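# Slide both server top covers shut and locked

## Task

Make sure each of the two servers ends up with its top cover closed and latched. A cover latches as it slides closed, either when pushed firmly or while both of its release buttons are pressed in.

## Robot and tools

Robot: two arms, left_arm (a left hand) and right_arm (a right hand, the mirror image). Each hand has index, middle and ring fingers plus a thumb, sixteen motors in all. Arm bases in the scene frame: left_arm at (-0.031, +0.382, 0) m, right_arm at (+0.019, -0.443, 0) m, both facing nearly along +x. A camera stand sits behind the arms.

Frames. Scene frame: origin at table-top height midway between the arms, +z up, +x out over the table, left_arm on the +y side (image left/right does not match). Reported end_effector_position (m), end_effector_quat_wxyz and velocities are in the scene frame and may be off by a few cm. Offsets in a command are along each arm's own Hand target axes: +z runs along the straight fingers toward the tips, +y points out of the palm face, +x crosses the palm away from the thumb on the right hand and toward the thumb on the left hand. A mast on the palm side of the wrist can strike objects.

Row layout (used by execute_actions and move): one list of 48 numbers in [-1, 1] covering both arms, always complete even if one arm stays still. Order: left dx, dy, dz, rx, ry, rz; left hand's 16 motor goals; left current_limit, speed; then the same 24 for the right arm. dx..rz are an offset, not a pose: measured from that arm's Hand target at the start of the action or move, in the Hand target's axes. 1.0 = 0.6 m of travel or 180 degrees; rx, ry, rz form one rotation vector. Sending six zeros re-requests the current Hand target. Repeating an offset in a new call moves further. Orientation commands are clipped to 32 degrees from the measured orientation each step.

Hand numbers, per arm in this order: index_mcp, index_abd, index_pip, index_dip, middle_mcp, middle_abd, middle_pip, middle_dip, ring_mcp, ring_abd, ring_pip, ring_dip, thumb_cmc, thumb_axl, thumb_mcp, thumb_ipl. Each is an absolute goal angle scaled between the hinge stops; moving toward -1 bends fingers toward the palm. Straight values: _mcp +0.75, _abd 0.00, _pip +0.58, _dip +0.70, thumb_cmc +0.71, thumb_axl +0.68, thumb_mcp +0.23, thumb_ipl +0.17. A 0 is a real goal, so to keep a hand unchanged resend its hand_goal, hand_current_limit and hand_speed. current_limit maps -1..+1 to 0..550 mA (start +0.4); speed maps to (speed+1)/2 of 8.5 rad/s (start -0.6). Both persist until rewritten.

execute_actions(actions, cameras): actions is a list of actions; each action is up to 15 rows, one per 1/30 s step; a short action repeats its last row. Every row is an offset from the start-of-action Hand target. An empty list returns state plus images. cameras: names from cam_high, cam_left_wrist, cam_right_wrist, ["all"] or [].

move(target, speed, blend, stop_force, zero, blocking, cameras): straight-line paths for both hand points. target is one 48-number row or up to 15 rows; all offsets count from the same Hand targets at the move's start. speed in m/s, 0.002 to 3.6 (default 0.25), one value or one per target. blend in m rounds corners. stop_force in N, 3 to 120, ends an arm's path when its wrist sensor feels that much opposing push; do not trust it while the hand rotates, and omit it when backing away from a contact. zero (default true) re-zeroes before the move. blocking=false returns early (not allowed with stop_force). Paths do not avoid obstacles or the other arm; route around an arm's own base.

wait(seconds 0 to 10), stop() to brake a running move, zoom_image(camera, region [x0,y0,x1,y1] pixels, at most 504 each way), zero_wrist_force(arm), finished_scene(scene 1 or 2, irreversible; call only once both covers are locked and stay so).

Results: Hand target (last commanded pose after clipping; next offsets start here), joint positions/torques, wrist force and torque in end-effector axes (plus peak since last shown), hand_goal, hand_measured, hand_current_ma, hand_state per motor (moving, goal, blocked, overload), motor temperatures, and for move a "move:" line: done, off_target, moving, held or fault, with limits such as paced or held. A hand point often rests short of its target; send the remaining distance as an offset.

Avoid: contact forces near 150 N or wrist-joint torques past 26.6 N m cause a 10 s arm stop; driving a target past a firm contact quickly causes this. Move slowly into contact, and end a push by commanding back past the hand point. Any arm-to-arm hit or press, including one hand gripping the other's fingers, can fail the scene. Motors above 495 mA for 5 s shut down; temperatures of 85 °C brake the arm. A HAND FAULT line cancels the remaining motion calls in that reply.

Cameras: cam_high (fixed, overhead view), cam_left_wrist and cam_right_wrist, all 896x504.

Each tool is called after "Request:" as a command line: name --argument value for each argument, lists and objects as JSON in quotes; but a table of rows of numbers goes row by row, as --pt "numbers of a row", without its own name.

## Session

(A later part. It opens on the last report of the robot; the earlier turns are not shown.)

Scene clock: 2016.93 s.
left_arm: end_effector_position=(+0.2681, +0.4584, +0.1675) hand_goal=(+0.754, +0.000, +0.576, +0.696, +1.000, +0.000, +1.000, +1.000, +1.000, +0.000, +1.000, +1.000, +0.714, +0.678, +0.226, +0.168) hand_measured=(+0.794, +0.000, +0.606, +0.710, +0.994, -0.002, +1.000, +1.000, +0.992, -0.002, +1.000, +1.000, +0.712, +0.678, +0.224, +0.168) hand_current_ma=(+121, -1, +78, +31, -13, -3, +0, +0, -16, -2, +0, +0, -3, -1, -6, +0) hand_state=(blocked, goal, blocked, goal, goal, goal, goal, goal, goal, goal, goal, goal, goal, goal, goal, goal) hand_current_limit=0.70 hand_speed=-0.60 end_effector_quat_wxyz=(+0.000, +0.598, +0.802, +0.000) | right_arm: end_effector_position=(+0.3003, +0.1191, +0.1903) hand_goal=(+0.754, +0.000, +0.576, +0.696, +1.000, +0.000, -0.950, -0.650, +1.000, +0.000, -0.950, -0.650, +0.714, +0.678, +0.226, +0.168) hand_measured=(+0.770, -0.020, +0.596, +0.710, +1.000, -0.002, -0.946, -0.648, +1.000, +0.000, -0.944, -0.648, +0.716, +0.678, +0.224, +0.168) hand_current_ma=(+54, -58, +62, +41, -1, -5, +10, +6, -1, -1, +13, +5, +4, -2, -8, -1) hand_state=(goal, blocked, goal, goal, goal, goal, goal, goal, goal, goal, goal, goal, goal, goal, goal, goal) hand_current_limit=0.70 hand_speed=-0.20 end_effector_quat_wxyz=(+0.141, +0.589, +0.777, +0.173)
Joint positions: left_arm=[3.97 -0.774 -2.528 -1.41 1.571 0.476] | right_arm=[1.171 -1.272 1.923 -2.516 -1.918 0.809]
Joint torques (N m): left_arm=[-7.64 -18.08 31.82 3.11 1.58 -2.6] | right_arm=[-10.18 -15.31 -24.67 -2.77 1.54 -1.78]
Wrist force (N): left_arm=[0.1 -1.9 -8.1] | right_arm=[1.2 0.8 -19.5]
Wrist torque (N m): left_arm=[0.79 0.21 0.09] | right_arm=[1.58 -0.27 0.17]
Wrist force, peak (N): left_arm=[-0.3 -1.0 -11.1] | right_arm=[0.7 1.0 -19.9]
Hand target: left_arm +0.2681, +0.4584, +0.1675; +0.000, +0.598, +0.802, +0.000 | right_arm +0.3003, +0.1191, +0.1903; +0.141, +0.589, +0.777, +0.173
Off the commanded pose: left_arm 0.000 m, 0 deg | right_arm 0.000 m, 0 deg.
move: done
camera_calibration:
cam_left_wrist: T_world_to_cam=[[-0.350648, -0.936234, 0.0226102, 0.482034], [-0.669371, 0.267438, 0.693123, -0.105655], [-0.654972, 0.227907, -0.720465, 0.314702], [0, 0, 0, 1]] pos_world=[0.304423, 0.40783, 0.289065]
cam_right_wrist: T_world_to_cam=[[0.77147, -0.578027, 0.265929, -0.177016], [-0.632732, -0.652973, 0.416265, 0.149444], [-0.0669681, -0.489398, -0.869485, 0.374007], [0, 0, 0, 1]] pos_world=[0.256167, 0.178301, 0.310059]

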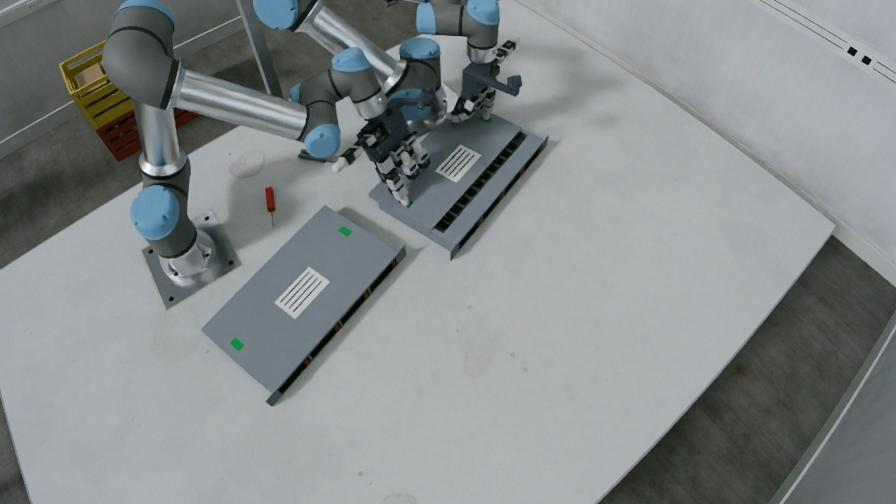

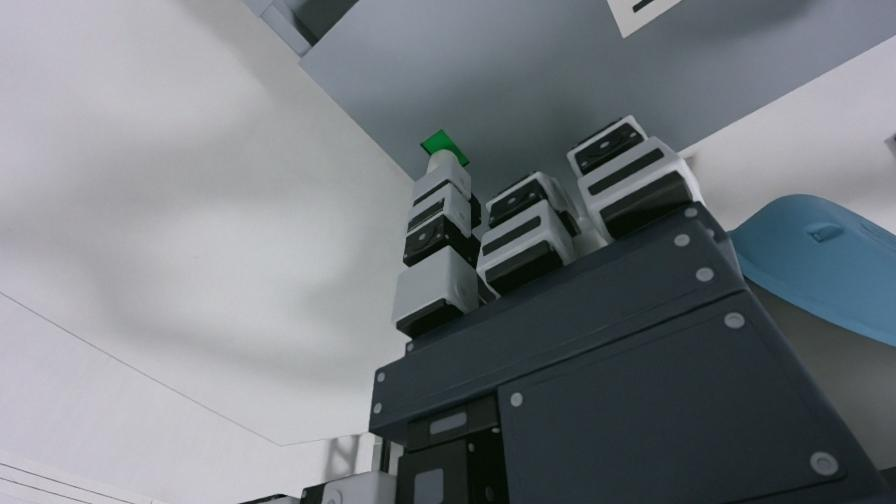

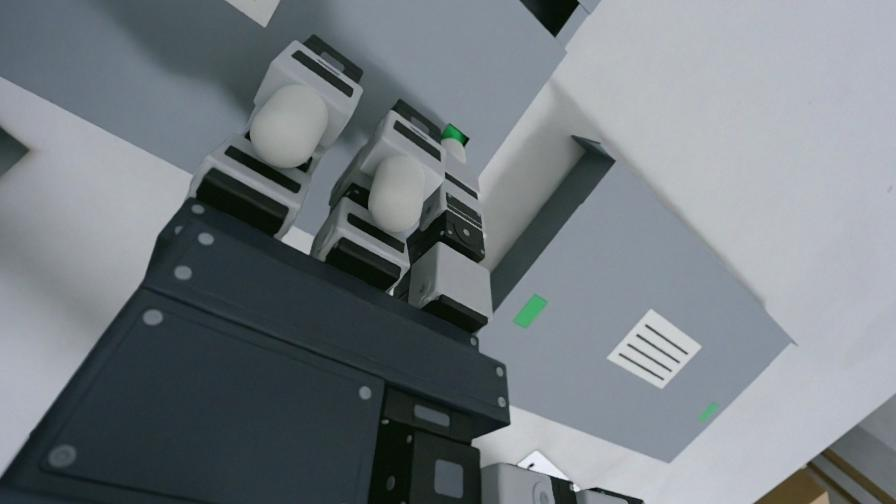

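Request:
move --target '[0,0.015,0,0,0,0,0.754,0,0.576,0.696,1,0,1,1,1,0,1,1,0.714,0.678,0.226,0.168,0.8,-0.6,0.0002,0.0177,0.0095,0,0,0,0.754,0,0.576,0.696,1,0,-0.95,-0.65,1,0,-0.95,-0.65,0.714,0.678,0.226,0.168,0.8,-0.2]' --speed 0.01 --stop_force 30 --cameras '["cam_left_wrist","cam_right_wrist","cam_high"]'

Request:
zoom_image --camera "cam_right_wrist" --region '[380, 0, 640, 180]'

Request:
zoom_image --camera "cam_left_wrist" --region '[220, 0, 500, 180]'

Request:
zoom_image --camera "cam_high" --region '[365, 90, 565, 270]'

Scene clock: 2029.80 s.
left_arm: end_effector_position=(+0.2767, +0.4610, +0.1675) hand_goal=(+0.754, +0.000, +0.576, +0.696, +1.000, +0.000, +1.000, +1.000, +1.000, +0.000, +1.000, +1.000, +0.714, +0.678, +0.226, +0.168) hand_measured=(+0.810, +0.000, +0.618, +0.716, +0.994, -0.002, +1.000, +1.000, +0.992, -0.002, +1.000, +1.000, +0.712, +0.678, +0.224, +0.168) hand_current_ma=(+187, +0, +119, +49, -13, -3, +0, +0, -16, -2, +0, +0, -3, -1, -6, +0) hand_state=(blocked, goal, blocked, blocked, goal, goal, goal, goal, goal, goal, goal, goal, goal, goal, goal, goal) hand_current_limit=0.80 hand_speed=-0.60 end_effector_quat_wxyz=(+0.000, +0.598, +0.802, +0.000) | right_arm: end_effector_position=(+0.3119, +0.1224, +0.1897) hand_goal=(+0.754, +0.000, +0.576, +0.696, +1.000, +0.000, -0.950, -0.650, +1.000, +0.000, -0.950, -0.650, +0.714, +0.678, +0.226, +0.168) hand_measured=(+0.782, -0.026, +0.624, +0.736, +1.000, -0.002, -0.946, -0.648, +1.000, +0.000, -0.944, -0.648, +0.716, +0.678, +0.224, +0.168) hand_current_ma=(+106, -78, +180, +143, -1, -5, +10, +6, -1, -1, +13, +5, +4, -2, -8, -1) hand_state=(blocked, blocked, blocked, blocked, goal, goal, goal, goal, goal, goal, goal, goal, goal, goal, goal, goal) hand_current_limit=0.80 hand_speed=-0.20 end_effector_quat_wxyz=(+0.141, +0.589, +0.777, +0.173)
Joint positions: left_arm=[3.949 -0.818 -2.518 -1.377 1.571 0.455] | right_arm=[1.155 -1.258 1.908 -2.519 -1.913 0.792]
Joint torques (N m): left_arm=[-7.45 -16.87 31.87 3.09 -1.84 -2.48] | right_arm=[-14.04 3.65 -12.9 -0.21 3.45 -1.66]
Wrist force (N): left_arm=[-0.1 -1.6 -6.8] | right_arm=[0.5 5.7 -52.3]
Wrist torque (N m): left_arm=[0.67 0.18 0.08] | right_arm=[4.25 -1.04 0.01]
Wrist force, peak (N): left_arm=[-0.2 -1.7 -8.7] | right_arm=[0.5 5.7 -52.3]
Hand target: left_arm +0.2767, +0.4610, +0.1675; +0.000, +0.598, +0.802, +0.000 | right_arm +0.3119, +0.1224, +0.1897; +0.141, +0.589, +0.777, +0.173
Off the commanded pose: left_arm 0.000 m, 0 deg | right_arm 0.000 m, 0 deg.
move: done
camera_calibration:
cam_left_wrist: T_world_to_cam=[[-0.350648, -0.936234, 0.0226102, 0.487483], [-0.669371, 0.267438, 0.693123, -0.100594], [-0.654972, 0.227907, -0.720465, 0.319742], [0, 0, 0, 1]] pos_world=[0.313023, 0.41043, 0.289065]
cam_right_wrist: T_world_to_cam=[[0.77147, -0.578027, 0.265929, -0.183924], [-0.632732, -0.652973, 0.416265, 0.159146], [-0.0669681, -0.489398, -0.869485, 0.375964], [0, 0, 0, 1]] pos_world=[0.267767, 0.181601, 0.309559]

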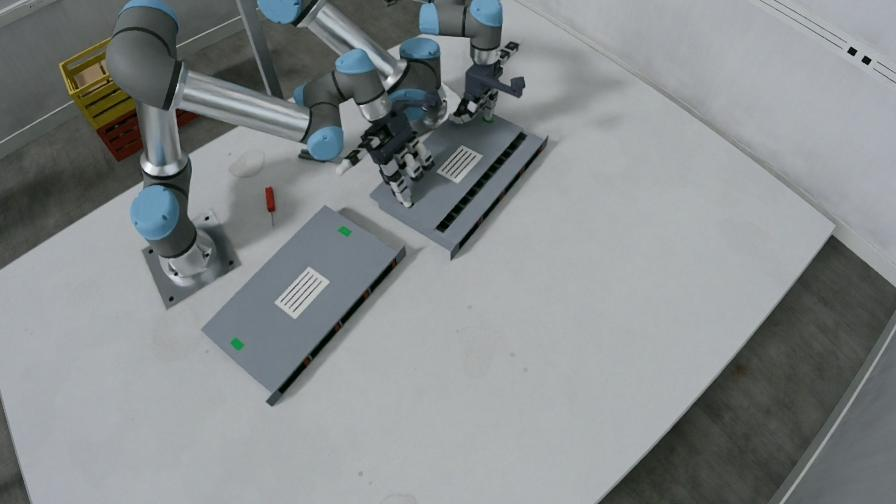

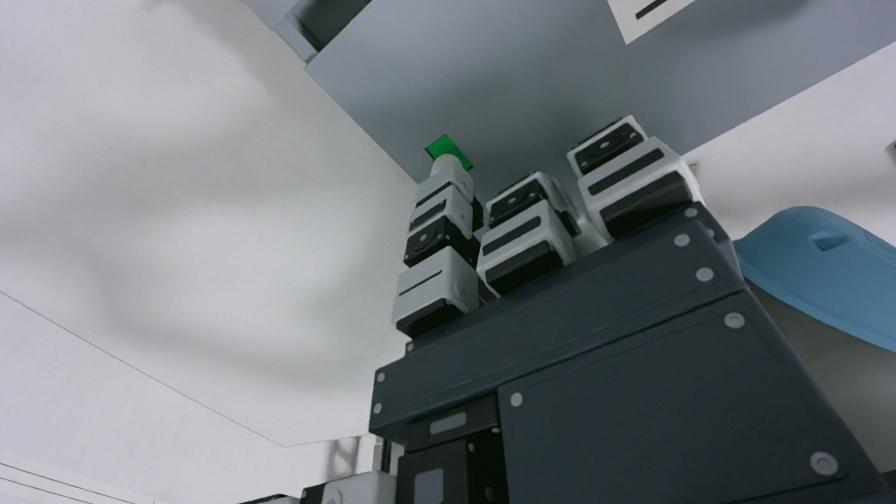

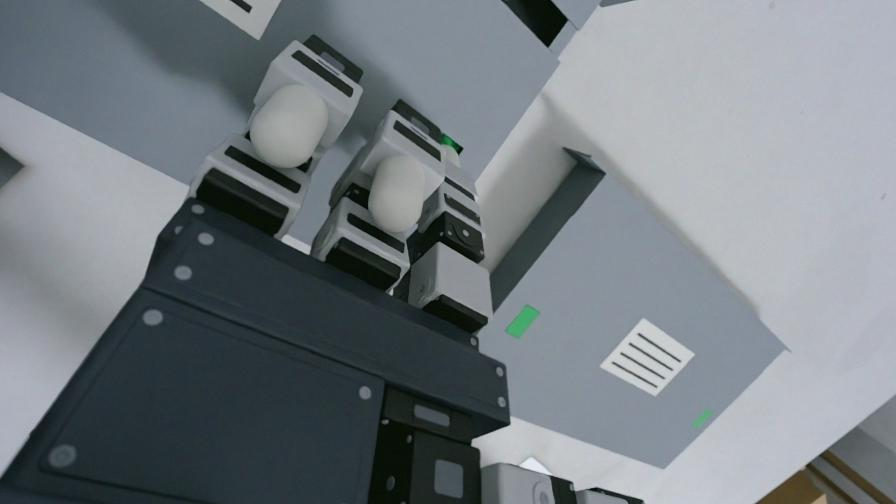

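Scaled by 1.938 from the camera's 896x504 image, which has a finer 1280x720 frame.

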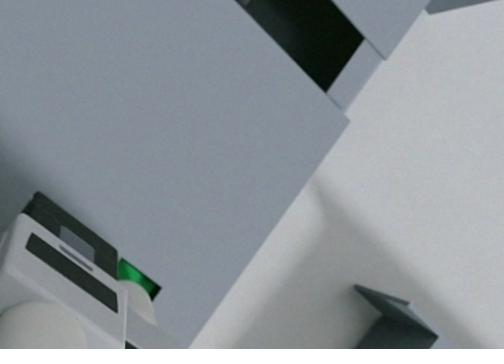

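Scaled by 1.800 from the camera's 896x504 image, which has a finer 1280x720 frame.

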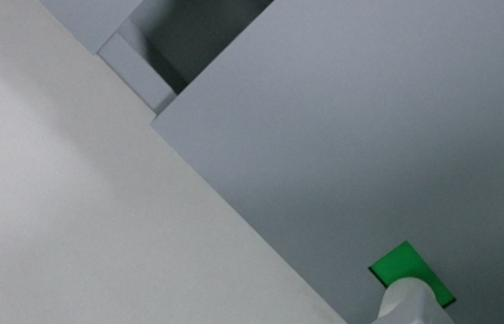

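Scaled by 2.520 from the camera's 896x504 image, which has a finer 1280x720 frame.

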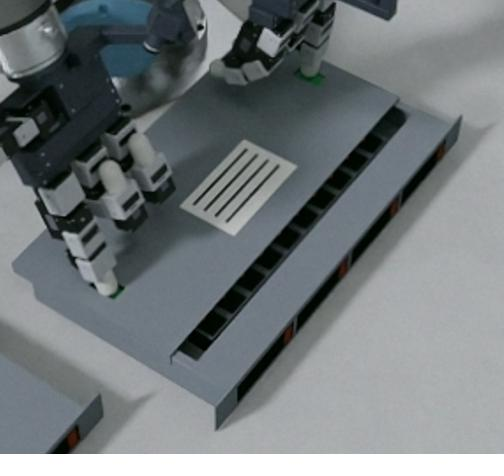

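Request:
move --target '[0,0.013,0,0,0,0,0.754,0,0.576,0.696,1,0,1,1,1,0,1,1,0.714,0.678,0.226,0.168,0.8,-0.6,0.0002,0.0138,0.0061,0,0,0,0.754,0,0.576,0.696,1,0,-0.95,-0.65,1,0,-0.95,-0.65,0.714,0.678,0.226,0.168,0.8,-0.2]' --speed 0.01 --stop_force 40 --cameras '["cam_left_wrist","cam_right_wrist","cam_high"]'

Request:
zoom_image --camera "cam_right_wrist" --region '[380, 0, 640, 180]'

Request:
zoom_image --camera "cam_left_wrist" --region '[220, 0, 500, 180]'

Request:
zoom_image --camera "cam_high" --region '[365, 90, 565, 270]'

Scene clock: 2040.17 s.
left_arm: end_effector_position=(+0.2842, +0.4632, +0.1675) hand_goal=(+0.754, +0.000, +0.576, +0.696, +1.000, +0.000, +1.000, +1.000, +1.000, +0.000, +1.000, +1.000, +0.714, +0.678, +0.226, +0.168) hand_measured=(+0.834, +0.000, +0.634, +0.726, +0.994, -0.002, +1.000, +1.000, +0.992, -0.002, +1.000, +1.000, +0.712, +0.678, +0.224, +0.168) hand_current_ma=(+298, +0, +187, +80, -13, -3, +0, +0, -16, -2, +0, +0, -3, -1, -6, +0) hand_state=(blocked, goal, blocked, blocked, goal, goal, goal, goal, goal, goal, goal, goal, goal, goal, goal, goal) hand_current_limit=0.80 hand_speed=-0.60 end_effector_quat_wxyz=(+0.000, +0.598, +0.802, +0.000) | right_arm: end_effector_position=(+0.3205, +0.1249, +0.1900) hand_goal=(+0.754, +0.000, +0.576, +0.696, +1.000, +0.000, -0.950, -0.650, +1.000, +0.000, -0.950, -0.650, +0.714, +0.678, +0.226, +0.168) hand_measured=(+0.730, -0.024, +0.770, +0.794, +1.000, -0.002, -0.946, -0.648, +1.000, +0.000, -0.944, -0.648, +0.716, +0.678, +0.224, +0.168) hand_current_ma=(-83, -72, +495, +406, -1, -5, +10, +6, -1, -1, +13, +5, +4, -2, -8, -1) hand_state=(blocked, blocked, blocked, blocked, goal, goal, goal, goal, goal, goal, goal, goal, goal, goal, goal, goal) hand_current_limit=0.80 hand_speed=-0.20 end_effector_quat_wxyz=(+0.141, +0.589, +0.777, +0.173)
Joint positions: left_arm=[3.932 -0.854 -2.508 -1.35 1.571 0.438] | right_arm=[1.142 -1.249 1.895 -2.52 -1.909 0.78]
Joint torques (N m): left_arm=[-8.68 -16.04 34.02 4.07 -0.14 -2.5] | right_arm=[-13.97 10.43 -5.1 2.97 5.2 -1.37]
Wrist force (N): left_arm=[0.3 -3.6 -4.6] | right_arm=[0.3 13.4 -67.3]
Wrist torque (N m): left_arm=[0.69 0.15 0.10] | right_arm=[5.37 -1.32 -0.12]
Wrist force, peak (N): left_arm=[-0.2 -1.6 -7.2] | right_arm=[0.0 13.7 -81.7]
Hand target: left_arm +0.2842, +0.4632, +0.1675; +0.000, +0.598, +0.802, +0.000 | right_arm +0.3205, +0.1249, +0.1901; +0.141, +0.589, +0.777, +0.173
Off the commanded pose: left_arm 0.000 m, 0 deg | right_arm 0.000 m, 0 deg.
move: done
camera_calibration:
cam_left_wrist: T_world_to_cam=[[-0.350648, -0.936234, 0.0226102, 0.492173], [-0.669371, 0.267438, 0.693123, -0.0961622], [-0.654972, 0.227907, -0.720465, 0.324153], [0, 0, 0, 1]] pos_world=[0.320523, 0.41263, 0.289065]
cam_right_wrist: T_world_to_cam=[[0.771465, -0.578065, 0.265862, -0.189216], [-0.632727, -0.652943, 0.41632, 0.166176], [-0.0670676, -0.489395, -0.86948, 0.377969], [0, 0, 0, 1]] pos_world=[0.276467, 0.184101, 0.309759]

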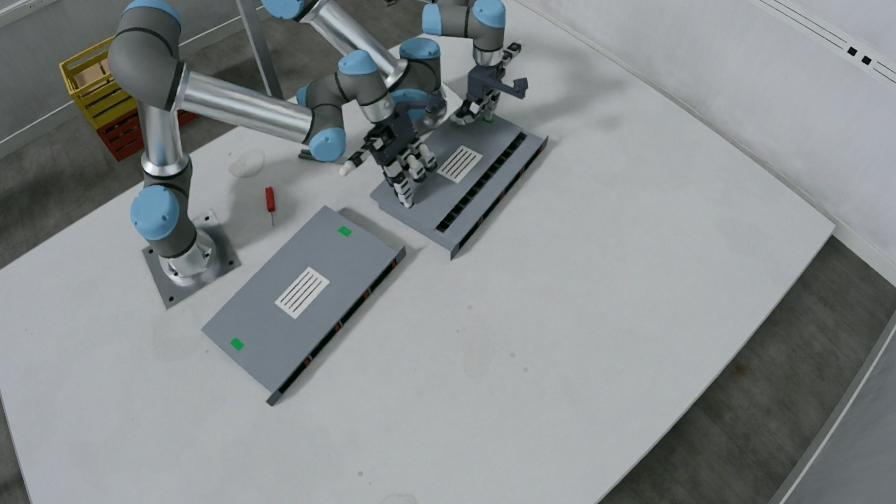

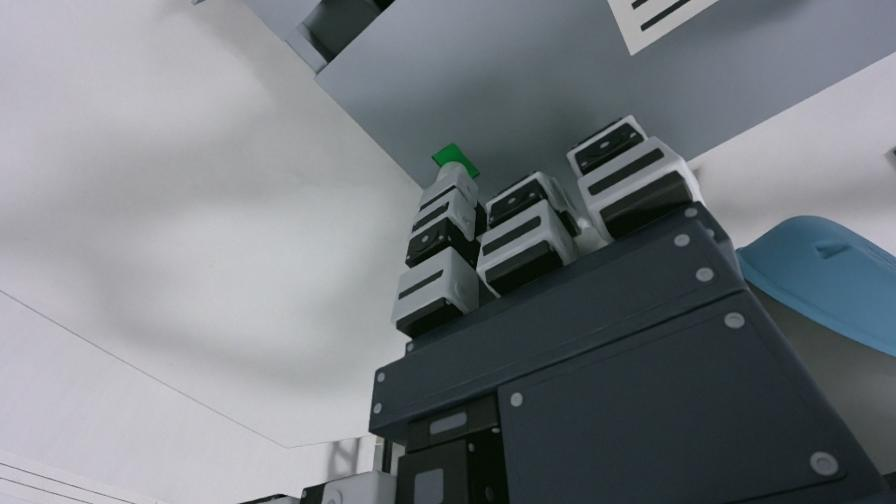

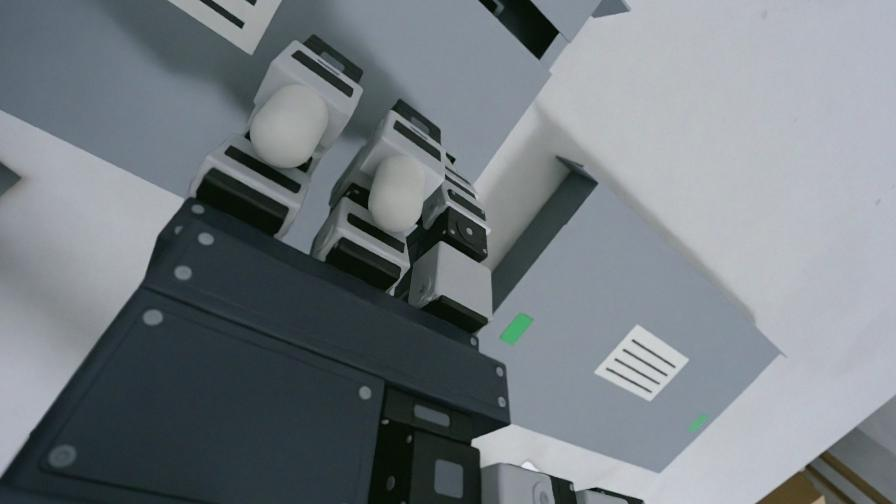

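Scaled by 1.938 from the camera's 896x504 image, which has a finer 1280x720 frame.

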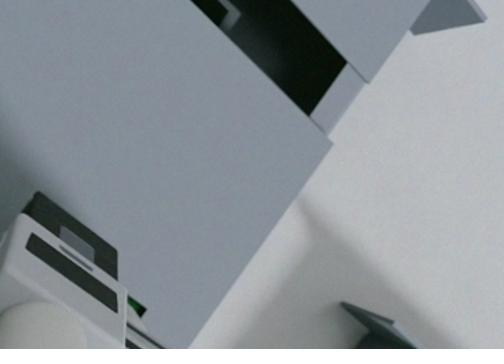

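Scaled by 1.800 from the camera's 896x504 image, which has a finer 1280x720 frame.

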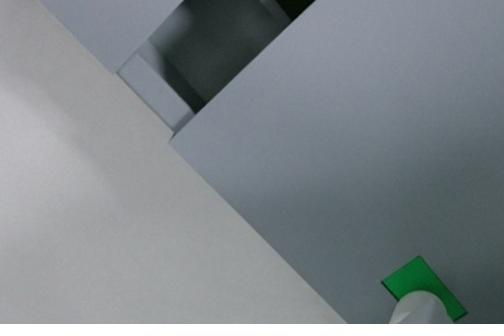

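Scaled by 2.520 from the camera's 896x504 image, which has a finer 1280x720 frame.

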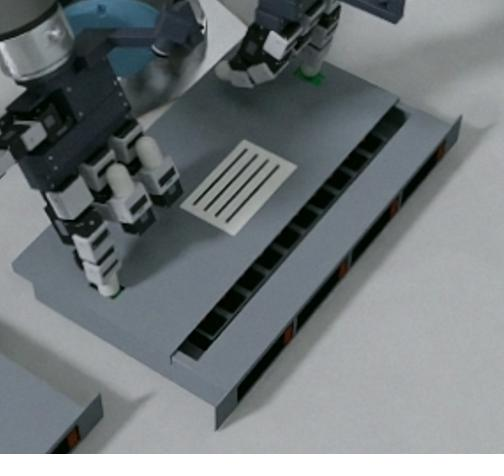

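Request:
move --target '[0,-0.02,-0.01,0,0,0,0.754,0,0.576,0.696,1,0,1,1,1,0,1,1,0.714,0.678,0.226,0.168,0.7,-0.6,0,-0.005,-0.045,0,0,0,0.754,0,0.576,0.696,1,0,-0.95,-0.65,1,0,-0.95,-0.65,0.714,0.678,0.226,0.168,0.7,-0.2]' --speed 0.06 --cameras '["cam_left_wrist","cam_right_wrist","cam_high"]'

Request:
zoom_image --camera "cam_right_wrist" --region '[380, 0, 640, 180]'

Request:
zoom_image --camera "cam_high" --region '[365, 180, 465, 260]'

Request:
zoom_image --camera "cam_high" --region '[490, 100, 560, 160]'

Request:
zoom_image --camera "cam_left_wrist" --region '[220, 0, 400, 120]'

Scene clock: 2052.30 s.
left_arm: end_effector_position=(+0.2727, +0.4598, +0.1735) hand_goal=(+0.754, +0.000, +0.576, +0.696, +1.000, +0.000, +1.000, +1.000, +1.000, +0.000, +1.000, +1.000, +0.714, +0.678, +0.226, +0.168) hand_measured=(+0.756, +0.000, +0.578, +0.698, +0.994, -0.002, +1.000, +1.000, +0.992, -0.002, +1.000, +1.000, +0.712, +0.678, +0.224, +0.168) hand_current_ma=(+2, +1, +4, +4, -13, -3, +0, +0, -16, -2, +0, +0, -3, -1, -6, +0) hand_state=(goal, goal, goal, goal, goal, goal, goal, goal, goal, goal, goal, goal, goal, goal, goal, goal) hand_current_limit=0.70 hand_speed=-0.60 end_effector_quat_wxyz=(+0.000, +0.598, +0.802, +0.000) | right_arm: end_effector_position=(+0.3066, +0.1214, +0.2130) hand_goal=(+0.754, +0.000, +0.576, +0.696, +1.000, +0.000, -0.950, -0.650, +1.000, +0.000, -0.950, -0.650, +0.714, +0.678, +0.226, +0.168) hand_measured=(+0.754, -0.004, +0.840, +0.694, +1.000, -0.002, -0.946, -0.648, +1.000, +0.000, -0.944, -0.648, +0.716, +0.678, +0.224, +0.168) hand_current_ma=(+0, -6, +0, -6, -1, -5, +10, +6, -1, -1, +13, +5, +4, -2, -8, -1) hand_state=(goal, goal, overload, goal, goal, goal, goal, goal, goal, goal, goal, goal, goal, goal, goal, goal) hand_current_limit=0.70 hand_speed=-0.20 end_effector_quat_wxyz=(+0.141, +0.589, +0.777, +0.173)
Joint positions: left_arm=[3.958 -0.794 -2.508 -1.41 1.571 0.465] | right_arm=[1.163 -1.297 1.887 -2.458 -1.915 0.8]
Joint torques (N m): left_arm=[7.72 1.05 35.28 1.16 -2.51 2.2] | right_arm=[6.58 -45.58 -32.41 -1.35 -2.57 1.86]
Wrist force (N): left_arm=[0.2 -0.1 0.6] | right_arm=[-0.5 0.4 0.3]
Wrist torque (N m): left_arm=[-0.06 0.03 -0.02] | right_arm=[-0.06 0.05 -0.03]
Wrist force, peak (N): left_arm=[0.3 -4.0 -5.0] | right_arm=[0.7 13.4 -67.5]
Hand target: left_arm +0.2727, +0.4598, +0.1735; +0.000, +0.598, +0.802, +0.000 | right_arm +0.3065, +0.1214, +0.2131; +0.141, +0.589, +0.777, +0.173
Off the commanded pose: left_arm 0.000 m, 0 deg | right_arm 0.000 m, 0 deg.
HAND FAULT: one or more motors of the hand drew too much current for too long and shut down. This happened once since the last result. The arm does not stop for it. Each such motor holds nothing for 10 seconds from its own shutdown, also while the arm is stopped by a fault of its own. Then it runs to the goal last written, under the current limit last written. A HAND FAULT can take a little off the scene's score.
move: done
camera_calibration:
cam_left_wrist: T_world_to_cam=[[-0.350585, -0.93626, 0.0225446, 0.484831], [-0.669405, 0.26735, 0.693124, -0.107063], [-0.654971, 0.227907, -0.720466, 0.321719], [0, 0, 0, 1]] pos_world=[0.309022, 0.409229, 0.295065]
cam_right_wrist: T_world_to_cam=[[0.77147, -0.578027, 0.265929, -0.186583], [-0.632732, -0.652973, 0.416265, 0.145482], [-0.0669681, -0.489398, -0.869485, 0.395292], [0, 0, 0, 1]] pos_world=[0.262467, 0.180601, 0.332759]

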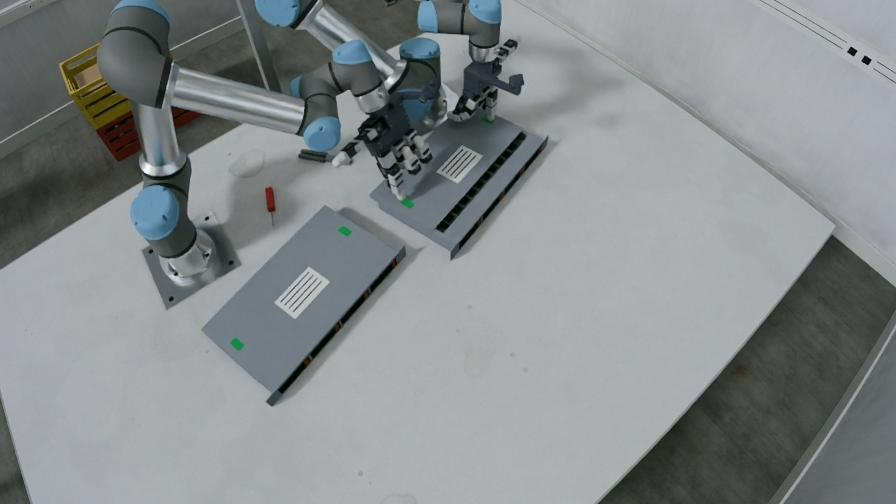

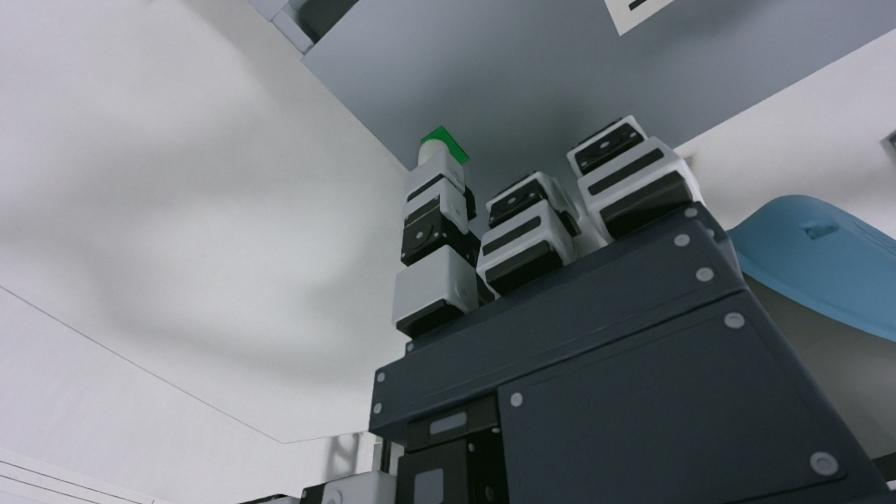

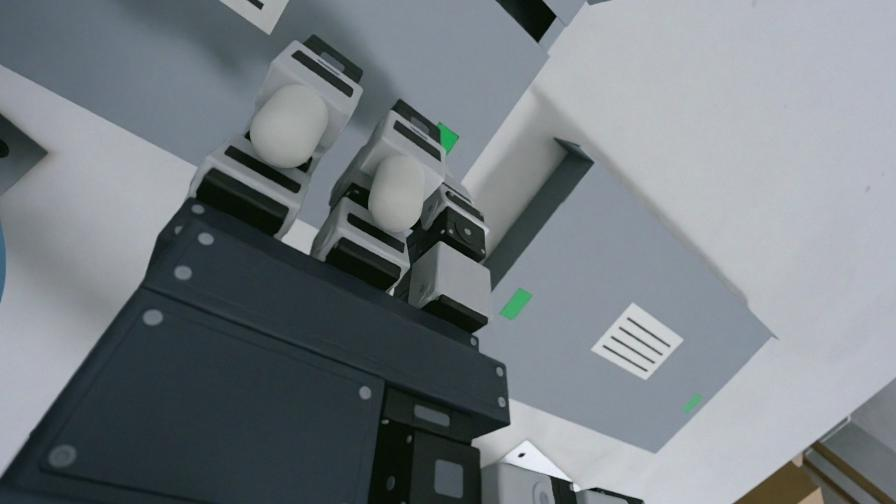

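Scaled by 1.938 from the camera's 896x504 image, which has a finer 1280x720 frame.

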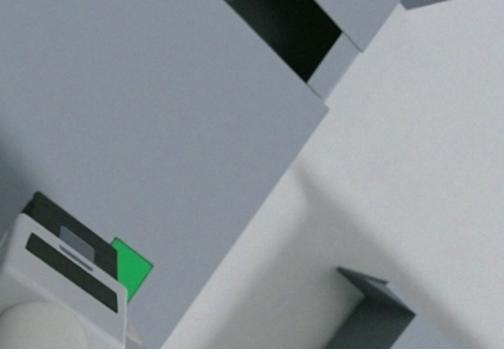

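Scaled by 5.040 from the camera's 896x504 image, which has a finer 1280x720 frame.

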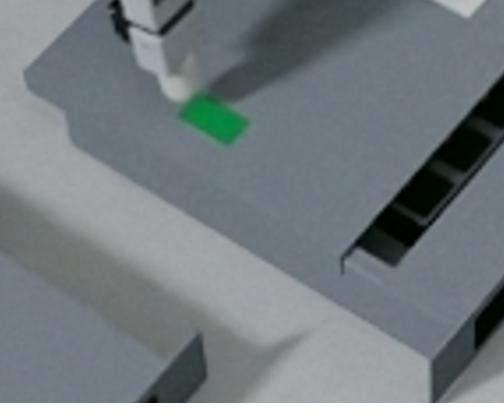

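Scaled by 7.200 from the camera's 896x504 image, which has a finer 1280x720 frame.

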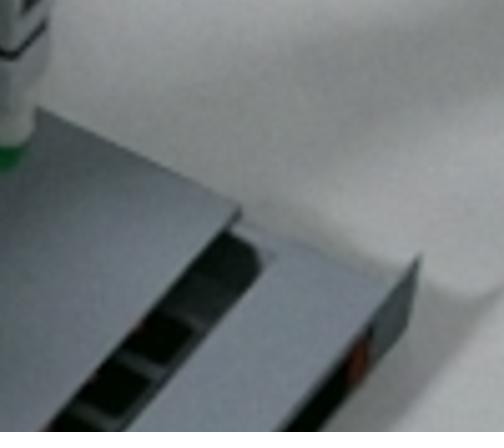

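Scaled by 2.800 from the camera's 896x504 image, which has a finer 1280x720 frame.

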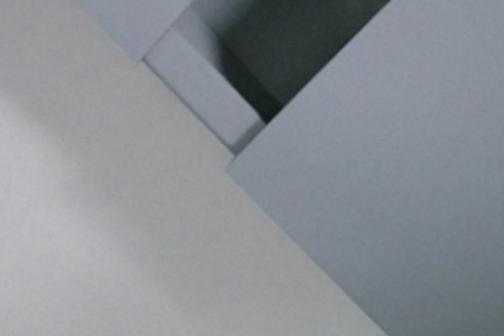

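Request:
move --pt "0 0 -0.15 0 0 0 0.754 0 0.576 0.696 1 0 1 1 1 0 1 1 0.714 0.678 0.226 0.168 0.6 -0.4 -0.0022 0.0631 -0.1307 0 0 0 -0.479 0 -0.95 0.7 -0.479 0 -0.95 0.7 -0.479 0 -0.95 0.7 0.714 0.678 0.226 0.168 0.6 -0.2" --pt "0.1393 0.35 -0.2108 0 0 0 0.754 0 0.576 0.696 1 0 1 1 1 0 1 1 0.714 0.678 0.226 0.168 0.6 -0.4 -0.0022 0.0631 -0.1307 0 0 0 -0.479 0 -0.95 0.7 -0.479 0 -0.95 0.7 -0.479 0 -0.95 0.7 0.714 0.678 0.226 0.168 0.6 -0.2" --speed 0.2 --blend '[0.02,0]' --cameras '["cam_high"]'

Request:
wait --seconds 3 --cameras '["cam_high","cam_right_wrist"]'

Scene clock: 2148.80 s.
left_arm: end_effector_position=(+0.4500, +0.5997, +0.3001) hand_goal=(+0.754, +0.000, +0.576, +0.696, +1.000, +0.000, +1.000, +1.000, +1.000, +0.000, +1.000, +1.000, +0.714, +0.678, +0.226, +0.168) hand_measured=(+0.754, +0.000, +0.578, +0.698, +0.994, -0.002, +1.000, +1.000, +0.992, -0.002, +1.000, +1.000, +0.712, +0.678, +0.224, +0.168) hand_current_ma=(+1, +1, +3, +4, -13, -3, +0, +0, -16, -2, +0, +0, -3, -1, -6, +0) hand_state=(goal, goal, goal, goal, goal, goal, goal, goal, goal, goal, goal, goal, goal, goal, goal, goal) hand_current_limit=0.60 hand_speed=-0.40 end_effector_quat_wxyz=(+0.000, +0.598, +0.802, +0.000) | right_arm: end_effector_position=(+0.3065, +0.1214, +0.3001) hand_goal=(-0.478, +0.000, -0.950, +0.700, -0.478, +0.000, -0.950, +0.700, -0.478, +0.000, -0.950, +0.700, +0.714, +0.678, +0.226, +0.168) hand_measured=(-0.466, -0.002, -0.948, +0.698, -0.466, -0.002, -0.948, +0.696, -0.464, +0.000, -0.948, +0.698, +0.716, +0.678, +0.224, +0.168) hand_current_ma=(+40, -6, +3, -5, +40, -5, +3, -8, +48, -1, +3, -7, +4, -2, -8, -1) hand_state=(goal, goal, goal, goal, goal, goal, goal, goal, goal, goal, goal, goal, goal, goal, goal, goal) hand_current_limit=0.60 hand_speed=-0.20 end_effector_quat_wxyz=(+0.141, +0.589, +0.777, +0.173)
Joint positions: left_arm=[3.912 -1.41 -1.865 -1.436 1.571 0.418] | right_arm=[1.163 -1.394 1.761 -2.233 -1.915 0.8]
Joint torques (N m): left_arm=[-8.84 10.23 37.92 1.31 1.99 -2.61] | right_arm=[5.96 -44.58 -34.58 -0.95 1.13 1.91]
Wrist force (N): left_arm=[0.3 -0.1 0.3] | right_arm=[-0.3 0.2 0.0]
Wrist torque (N m): left_arm=[-0.04 0.01 0.15] | right_arm=[0.01 0.02 -0.01]
Wrist force, peak (N): left_arm=[-0.1 -0.2 1.6] | right_arm=[-0.2 -0.2 1.6]
Hand target: left_arm +0.4501, +0.5997, +0.3001; +0.000, +0.598, +0.802, +0.000 | right_arm +0.3065, +0.1214, +0.3001; +0.141, +0.589, +0.777, +0.173
Off the commanded pose: left_arm 0.000 m, 0 deg | right_arm 0.000 m, 0 deg.
move: done
Images, in order (width x height): cam_high 896x504.

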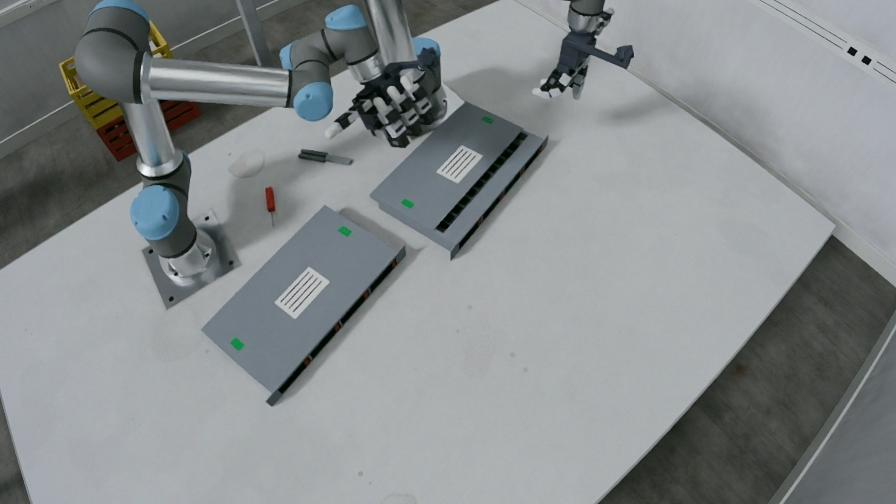

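Scene clock: 2151.80 s.
left_arm: end_effector_position=(+0.4501, +0.5997, +0.3001) hand_goal=(+0.754, +0.000, +0.576, +0.696, +1.000, +0.000, +1.000, +1.000, +1.000, +0.000, +1.000, +1.000, +0.714, +0.678, +0.226, +0.168) hand_measured=(+0.754, +0.000, +0.578, +0.698, +0.994, -0.002, +1.000, +1.000, +0.992, -0.002, +1.000, +1.000, +0.712, +0.678, +0.224, +0.168) hand_current_ma=(+1, +1, +3, +4, -13, -3, +0, +0, -16, -2, +0, +0, -3, -1, -6, +0) hand_state=(goal, goal, goal, goal, goal, goal, goal, goal, goal, goal, goal, goal, goal, goal, goal, goal) hand_current_limit=0.60 hand_speed=-0.40 end_effector_quat_wxyz=(+0.000, +0.598, +0.802, +0.000) | right_arm: end_effector_position=(+0.3065, +0.1214, +0.3001) hand_goal=(-0.478, +0.000, -0.950, +0.700, -0.478, +0.000, -0.950, +0.700, -0.478, +0.000, -0.950, +0.700, +0.714, +0.678, +0.226, +0.168) hand_measured=(-0.466, -0.002, -0.948, +0.698, -0.466, -0.002, -0.948, +0.696, -0.464, +0.000, -0.948, +0.698, +0.716, +0.678, +0.224, +0.168) hand_current_ma=(+40, -6, +3, -5, +40, -5, +3, -8, +48, -1, +3, -7, +4, -2, -8, -1) hand_state=(goal, goal, goal, goal, goal, goal, goal, goal, goal, goal, goal, goal, goal, goal, goal, goal) hand_current_limit=0.60 hand_speed=-0.20 end_effector_quat_wxyz=(+0.141, +0.589, +0.777, +0.173)
Joint positions: left_arm=[3.912 -1.411 -1.865 -1.436 1.571 0.418] | right_arm=[1.163 -1.394 1.761 -2.233 -1.915 0.8]
Joint torques (N m): left_arm=[-7.69 9.94 35.79 1.29 2.16 -2.73] | right_arm=[5.89 -44.21 -35.01 -0.96 1.08 1.85]
Wrist force (N): left_arm=[0.2 0.0 0.4] | right_arm=[-0.3 0.3 0.1]
Wrist torque (N m): left_arm=[-0.03 0.03 0.14] | right_arm=[0.00 0.02 -0.01]
Wrist force, peak (N): left_arm=[0.5 -0.6 0.5] | right_arm=[-0.1 0.7 0.2]
Hand target: left_arm +0.4501, +0.5997, +0.3001; +0.000, +0.598, +0.802, +0.000 | right_arm +0.3065, +0.1214, +0.3001; +0.141, +0.589, +0.777, +0.173
Off the commanded pose: left_arm 0.000 m, 0 deg | right_arm 0.000 m, 0 deg.
wait: 3.00 s; at rest by 0.17 s
camera_calibration:
cam_right_wrist: T_world_to_cam=[[0.77147, -0.578027, 0.265929, -0.209695], [-0.632732, -0.652973, 0.416265, 0.109121], [-0.0669681, -0.489398, -0.869485, 0.471104], [0, 0, 0, 1]] pos_world=[0.262367, 0.180601, 0.419959]
Images, in order (width x height): cam_high 896x504, cam_right_wrist 896x504.

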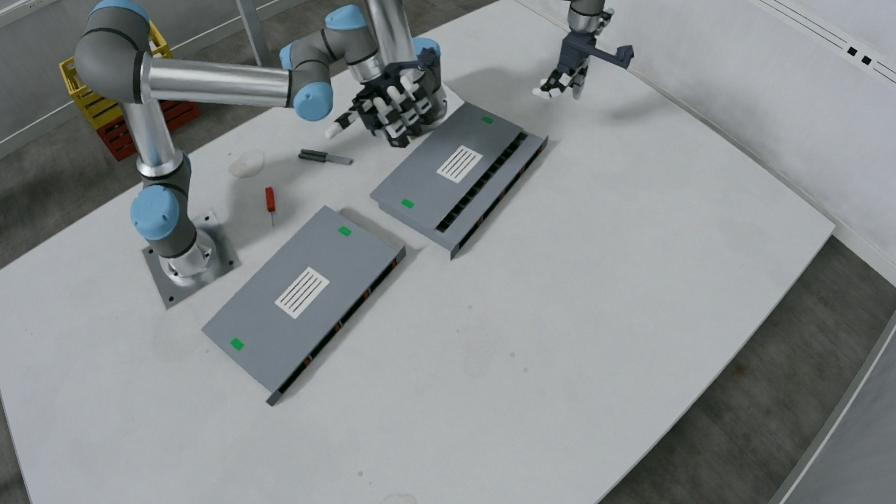

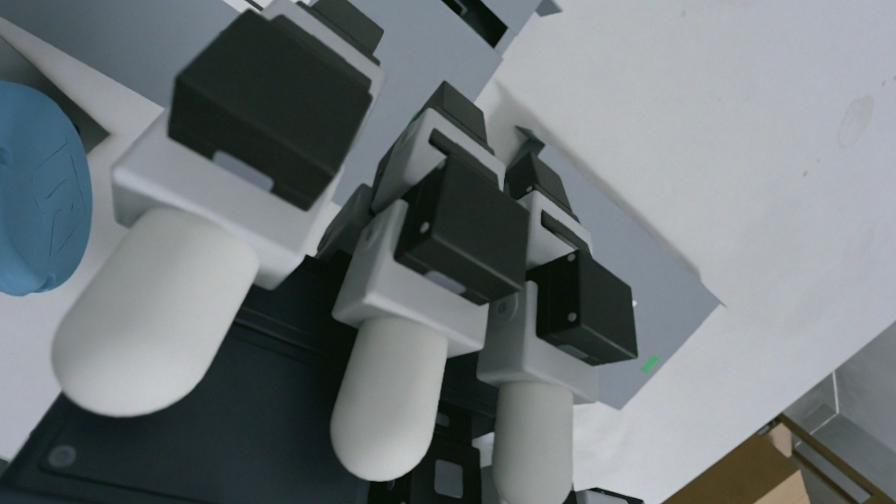

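Request:
move --target '[0,0,0,0,0,0,0.754,0,0.576,0.696,1,0,1,1,1,0,1,1,0.714,0.678,0.226,0.168,0.6,-0.4,0.2119,-0.31,0.0323,0.1431,0.0062,-0.0051,-0.479,0,-0.95,0.7,-0.479,0,-0.95,0.7,-0.479,0,-0.95,0.7,0.714,0.678,0.226,0.168,0.6,-0.2]' --speed 0.15 --cameras '["all"]'

Scene clock: 2185.40 s.
left_arm: end_effector_position=(+0.4501, +0.5997, +0.3001) hand_goal=(+0.754, +0.000, +0.576, +0.696, +1.000, +0.000, +1.000, +1.000, +1.000, +0.000, +1.000, +1.000, +0.714, +0.678, +0.226, +0.168) hand_measured=(+0.754, +0.000, +0.578, +0.698, +0.994, -0.002, +1.000, +1.000, +0.992, -0.002, +1.000, +1.000, +0.712, +0.678, +0.224, +0.168) hand_current_ma=(+1, +1, +3, +4, -13, -3, +0, +0, -16, -2, +0, +0, -3, -1, -6, +0) hand_state=(goal, goal, goal, goal, goal, goal, goal, goal, goal, goal, goal, goal, goal, goal, goal, goal) hand_current_limit=0.60 hand_speed=-0.40 end_effector_quat_wxyz=(+0.000, +0.598, +0.802, +0.000) | right_arm: end_effector_position=(+0.2260, +0.1546, +0.2572) hand_goal=(-0.478, +0.000, -0.950, +0.700, -0.478, +0.000, -0.950, +0.700, -0.478, +0.000, -0.950, +0.700, +0.714, +0.678, +0.226, +0.168) hand_measured=(-0.466, -0.002, -0.948, +0.698, -0.466, -0.002, -0.948, +0.696, -0.464, +0.000, -0.948, +0.698, +0.716, +0.678, +0.224, +0.168) hand_current_ma=(+40, -6, +3, -5, +40, -5, +2, -8, +48, -1, +2, -7, +5, -2, -8, -1) hand_state=(goal, goal, goal, goal, goal, goal, goal, goal, goal, goal, goal, goal, goal, goal, goal, goal) hand_current_limit=0.60 hand_speed=-0.20 end_effector_quat_wxyz=(+0.081, +0.596, +0.793, +0.100)
Joint positions: left_arm=[3.912 -1.411 -1.865 -1.436 1.571 0.418] | right_arm=[1.267 -1.328 1.672 -2.059 -1.786 0.933]
Joint torques (N m): left_arm=[-9.06 10.2 36.68 0.98 1.89 -2.68] | right_arm=[-7.15 -47.86 -17.46 -4.27 -2.73 -1.81]
Wrist force (N): left_arm=[0.5 0.0 0.5] | right_arm=[-0.3 0.4 0.0]
Wrist torque (N m): left_arm=[-0.03 -0.01 0.16] | right_arm=[0.10 0.03 0.08]
Wrist force, peak (N): left_arm=[0.6 -0.2 0.6] | right_arm=[2.3 -3.4 0.9]
Hand target: left_arm +0.4501, +0.5997, +0.3001; +0.000, +0.598, +0.802, +0.000 | right_arm +0.2261, +0.1546, +0.2572; +0.081, +0.596, +0.793, +0.100 (not the last commanded pose)
Off the commanded pose: left_arm 0.000 m, 0 deg | right_arm 0.129 m, 15 deg.
move: held (right_arm; a check stopped the path); limits=held
pose unreachable (right arm): on one or more control steps of this call, first in action 0 (counted from 0), this arm could not follow its commanded pose, so it was not sent that pose on those steps. It may still have moved: this result reports where it is.
cause: moving toward the commanded pose would bring a part of the arm too close to another arm (a part of this arm just beyond joint 6 (wrist 3) and a part of the left arm just beyond its joint 2 (shoulder lift), 21 mm apart when this arm was first held).
camera_calibration:
cam_left_wrist: T_world_to_cam=[[-0.350648, -0.936234, 0.0226102, 0.675237], [-0.669371, 0.267438, 0.693123, -0.113554], [-0.654972, 0.227907, -0.720465, 0.497215], [0, 0, 0, 1]] pos_world=[0.486423, 0.54923, 0.421665]
cam_right_wrist: T_world_to_cam=[[0.814222, -0.5623, 0.144435, -0.097885], [-0.536903, -0.634681, 0.5558, 0.037443], [-0.220857, -0.530092, -0.818672, 0.472555], [0, 0, 0, 1]] pos_world=[0.20417, 0.219221, 0.380195]

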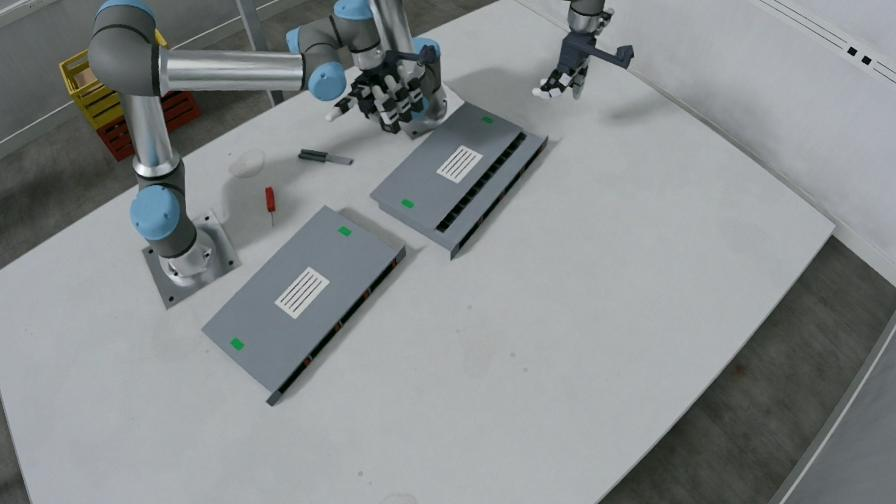

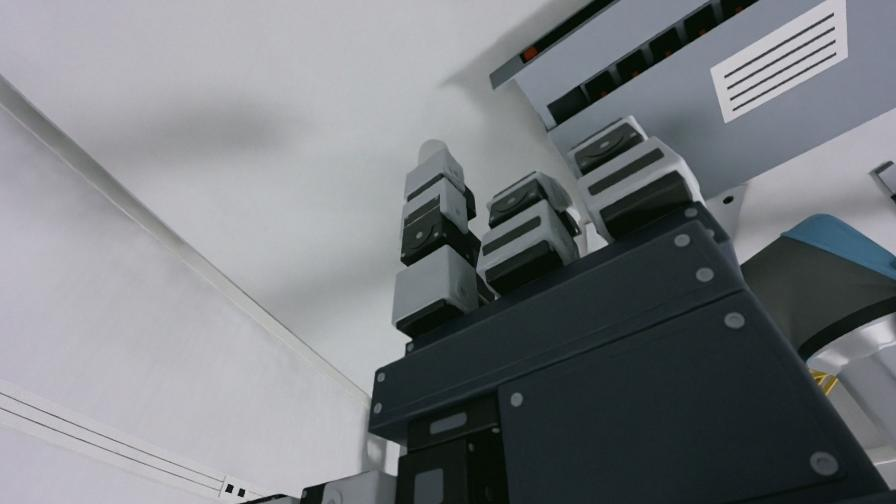

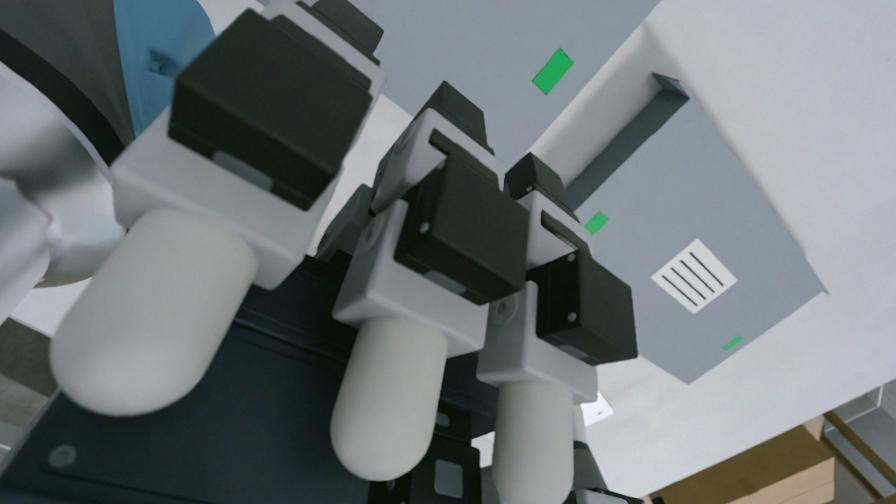

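Request:
move --target '[0.5797,-0.6627,0,0,0,-0.364,0.754,0,0.576,0.696,1,0,1,1,1,0,1,1,0.714,0.678,0.226,0.168,0.6,-0.4,0,0,0,0,0,0,-0.479,0,-0.95,0.7,-0.479,0,-0.95,0.7,-0.479,0,-0.95,0.7,0.714,0.678,0.226,0.168,0.6,-0.2]' --speed 0.3 --cameras '["cam_high"]'

Scene clock: 2222.97 s.
left_arm: end_effector_position=(+0.4096, +0.6183, +0.2991) hand_goal=(+0.754, +0.000, +0.576, +0.696, +1.000, +0.000, +1.000, +1.000, +1.000, +0.000, +1.000, +1.000, +0.714, +0.678, +0.226, +0.168) hand_measured=(+0.754, +0.000, +0.578, +0.698, +0.994, -0.002, +1.000, +1.000, +0.992, -0.002, +1.000, +1.000, +0.714, +0.678, +0.222, +0.168) hand_current_ma=(+1, +1, +3, +4, -11, -2, +0, +0, -15, -1, +0, +0, +1, -1, -6, +0) hand_state=(goal, goal, goal, goal, goal, goal, goal, goal, goal, goal, goal, goal, goal, goal, goal, goal) hand_current_limit=0.60 hand_speed=-0.40 end_effector_quat_wxyz=(-0.001, +0.556, +0.831, +0.000) | right_arm: end_effector_position=(+0.2261, +0.1546, +0.2572) hand_goal=(-0.478, +0.000, -0.950, +0.700, -0.478, +0.000, -0.950, +0.700, -0.478, +0.000, -0.950, +0.700, +0.714, +0.678, +0.226, +0.168) hand_measured=(-0.466, -0.002, -0.948, +0.698, -0.466, -0.002, -0.948, +0.696, -0.464, +0.000, -0.948, +0.698, +0.716, +0.678, +0.224, +0.168) hand_current_ma=(+40, -6, +3, -5, +40, -5, +2, -8, +48, -1, +2, -7, +5, -2, -8, -1) hand_state=(goal, goal, goal, goal, goal, goal, goal, goal, goal, goal, goal, goal, goal, goal, goal, goal) hand_current_limit=0.60 hand_speed=-0.20 end_effector_quat_wxyz=(+0.081, +0.596, +0.793, +0.100)
Joint positions: left_arm=[3.99 -1.34 -1.922 -1.451 1.572 0.395] | right_arm=[1.267 -1.328 1.672 -2.059 -1.786 0.933]
Joint torques (N m): left_arm=[-10.89 7.68 37.88 3.7 -2.43 2.45] | right_arm=[-6.33 -47.55 -17.53 -4.37 -2.38 -1.94]
Wrist force (N): left_arm=[0.0 0.0 0.4] | right_arm=[-0.2 0.0 0.1]
Wrist torque (N m): left_arm=[-0.04 0.05 -0.03] | right_arm=[0.05 0.02 0.08]
Wrist force, peak (N): left_arm=[4.3 -3.7 -1.2] | right_arm=[-0.3 0.3 0.4]
Hand target: left_arm +0.4097, +0.6182, +0.2991; -0.001, +0.556, +0.831, +0.000 (not the last commanded pose) | right_arm +0.2261, +0.1546, +0.2572; +0.081, +0.596, +0.793, +0.100
Off the commanded pose: left_arm 0.484 m, 60 deg | right_arm 0.000 m, 0 deg.
move: held (left_arm; a check stopped the path); limits=held
pose unreachable (left arm): on one or more control steps of this call, first in action 0 (counted from 0), this arm could not follow its commanded pose, so it was not sent that pose on those steps. It may still have moved: this result reports where it is.
cause: moving toward the commanded pose would bring a part of the arm too close to another arm (a part of this arm just beyond joint 2 (shoulder lift) and a part of the right arm just beyond its joint 5 (wrist 2), 14 mm apart when this arm was first held).
Images, in order (width x height): cam_high 896x504.

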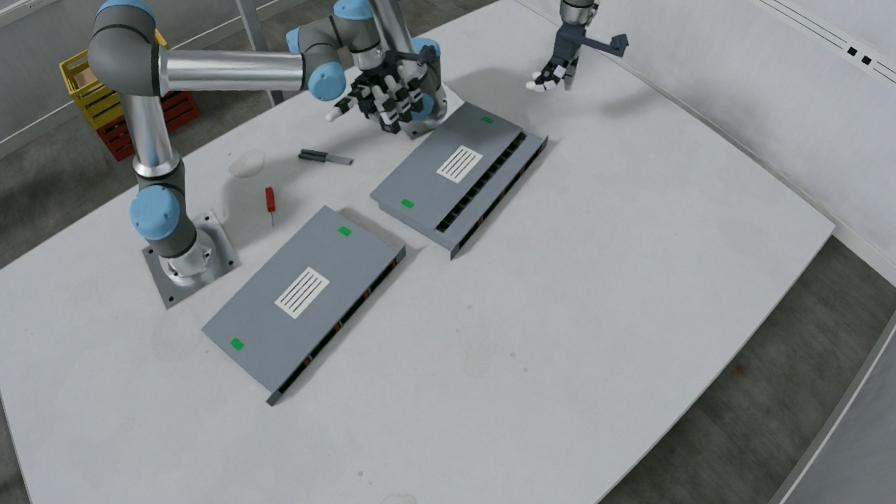

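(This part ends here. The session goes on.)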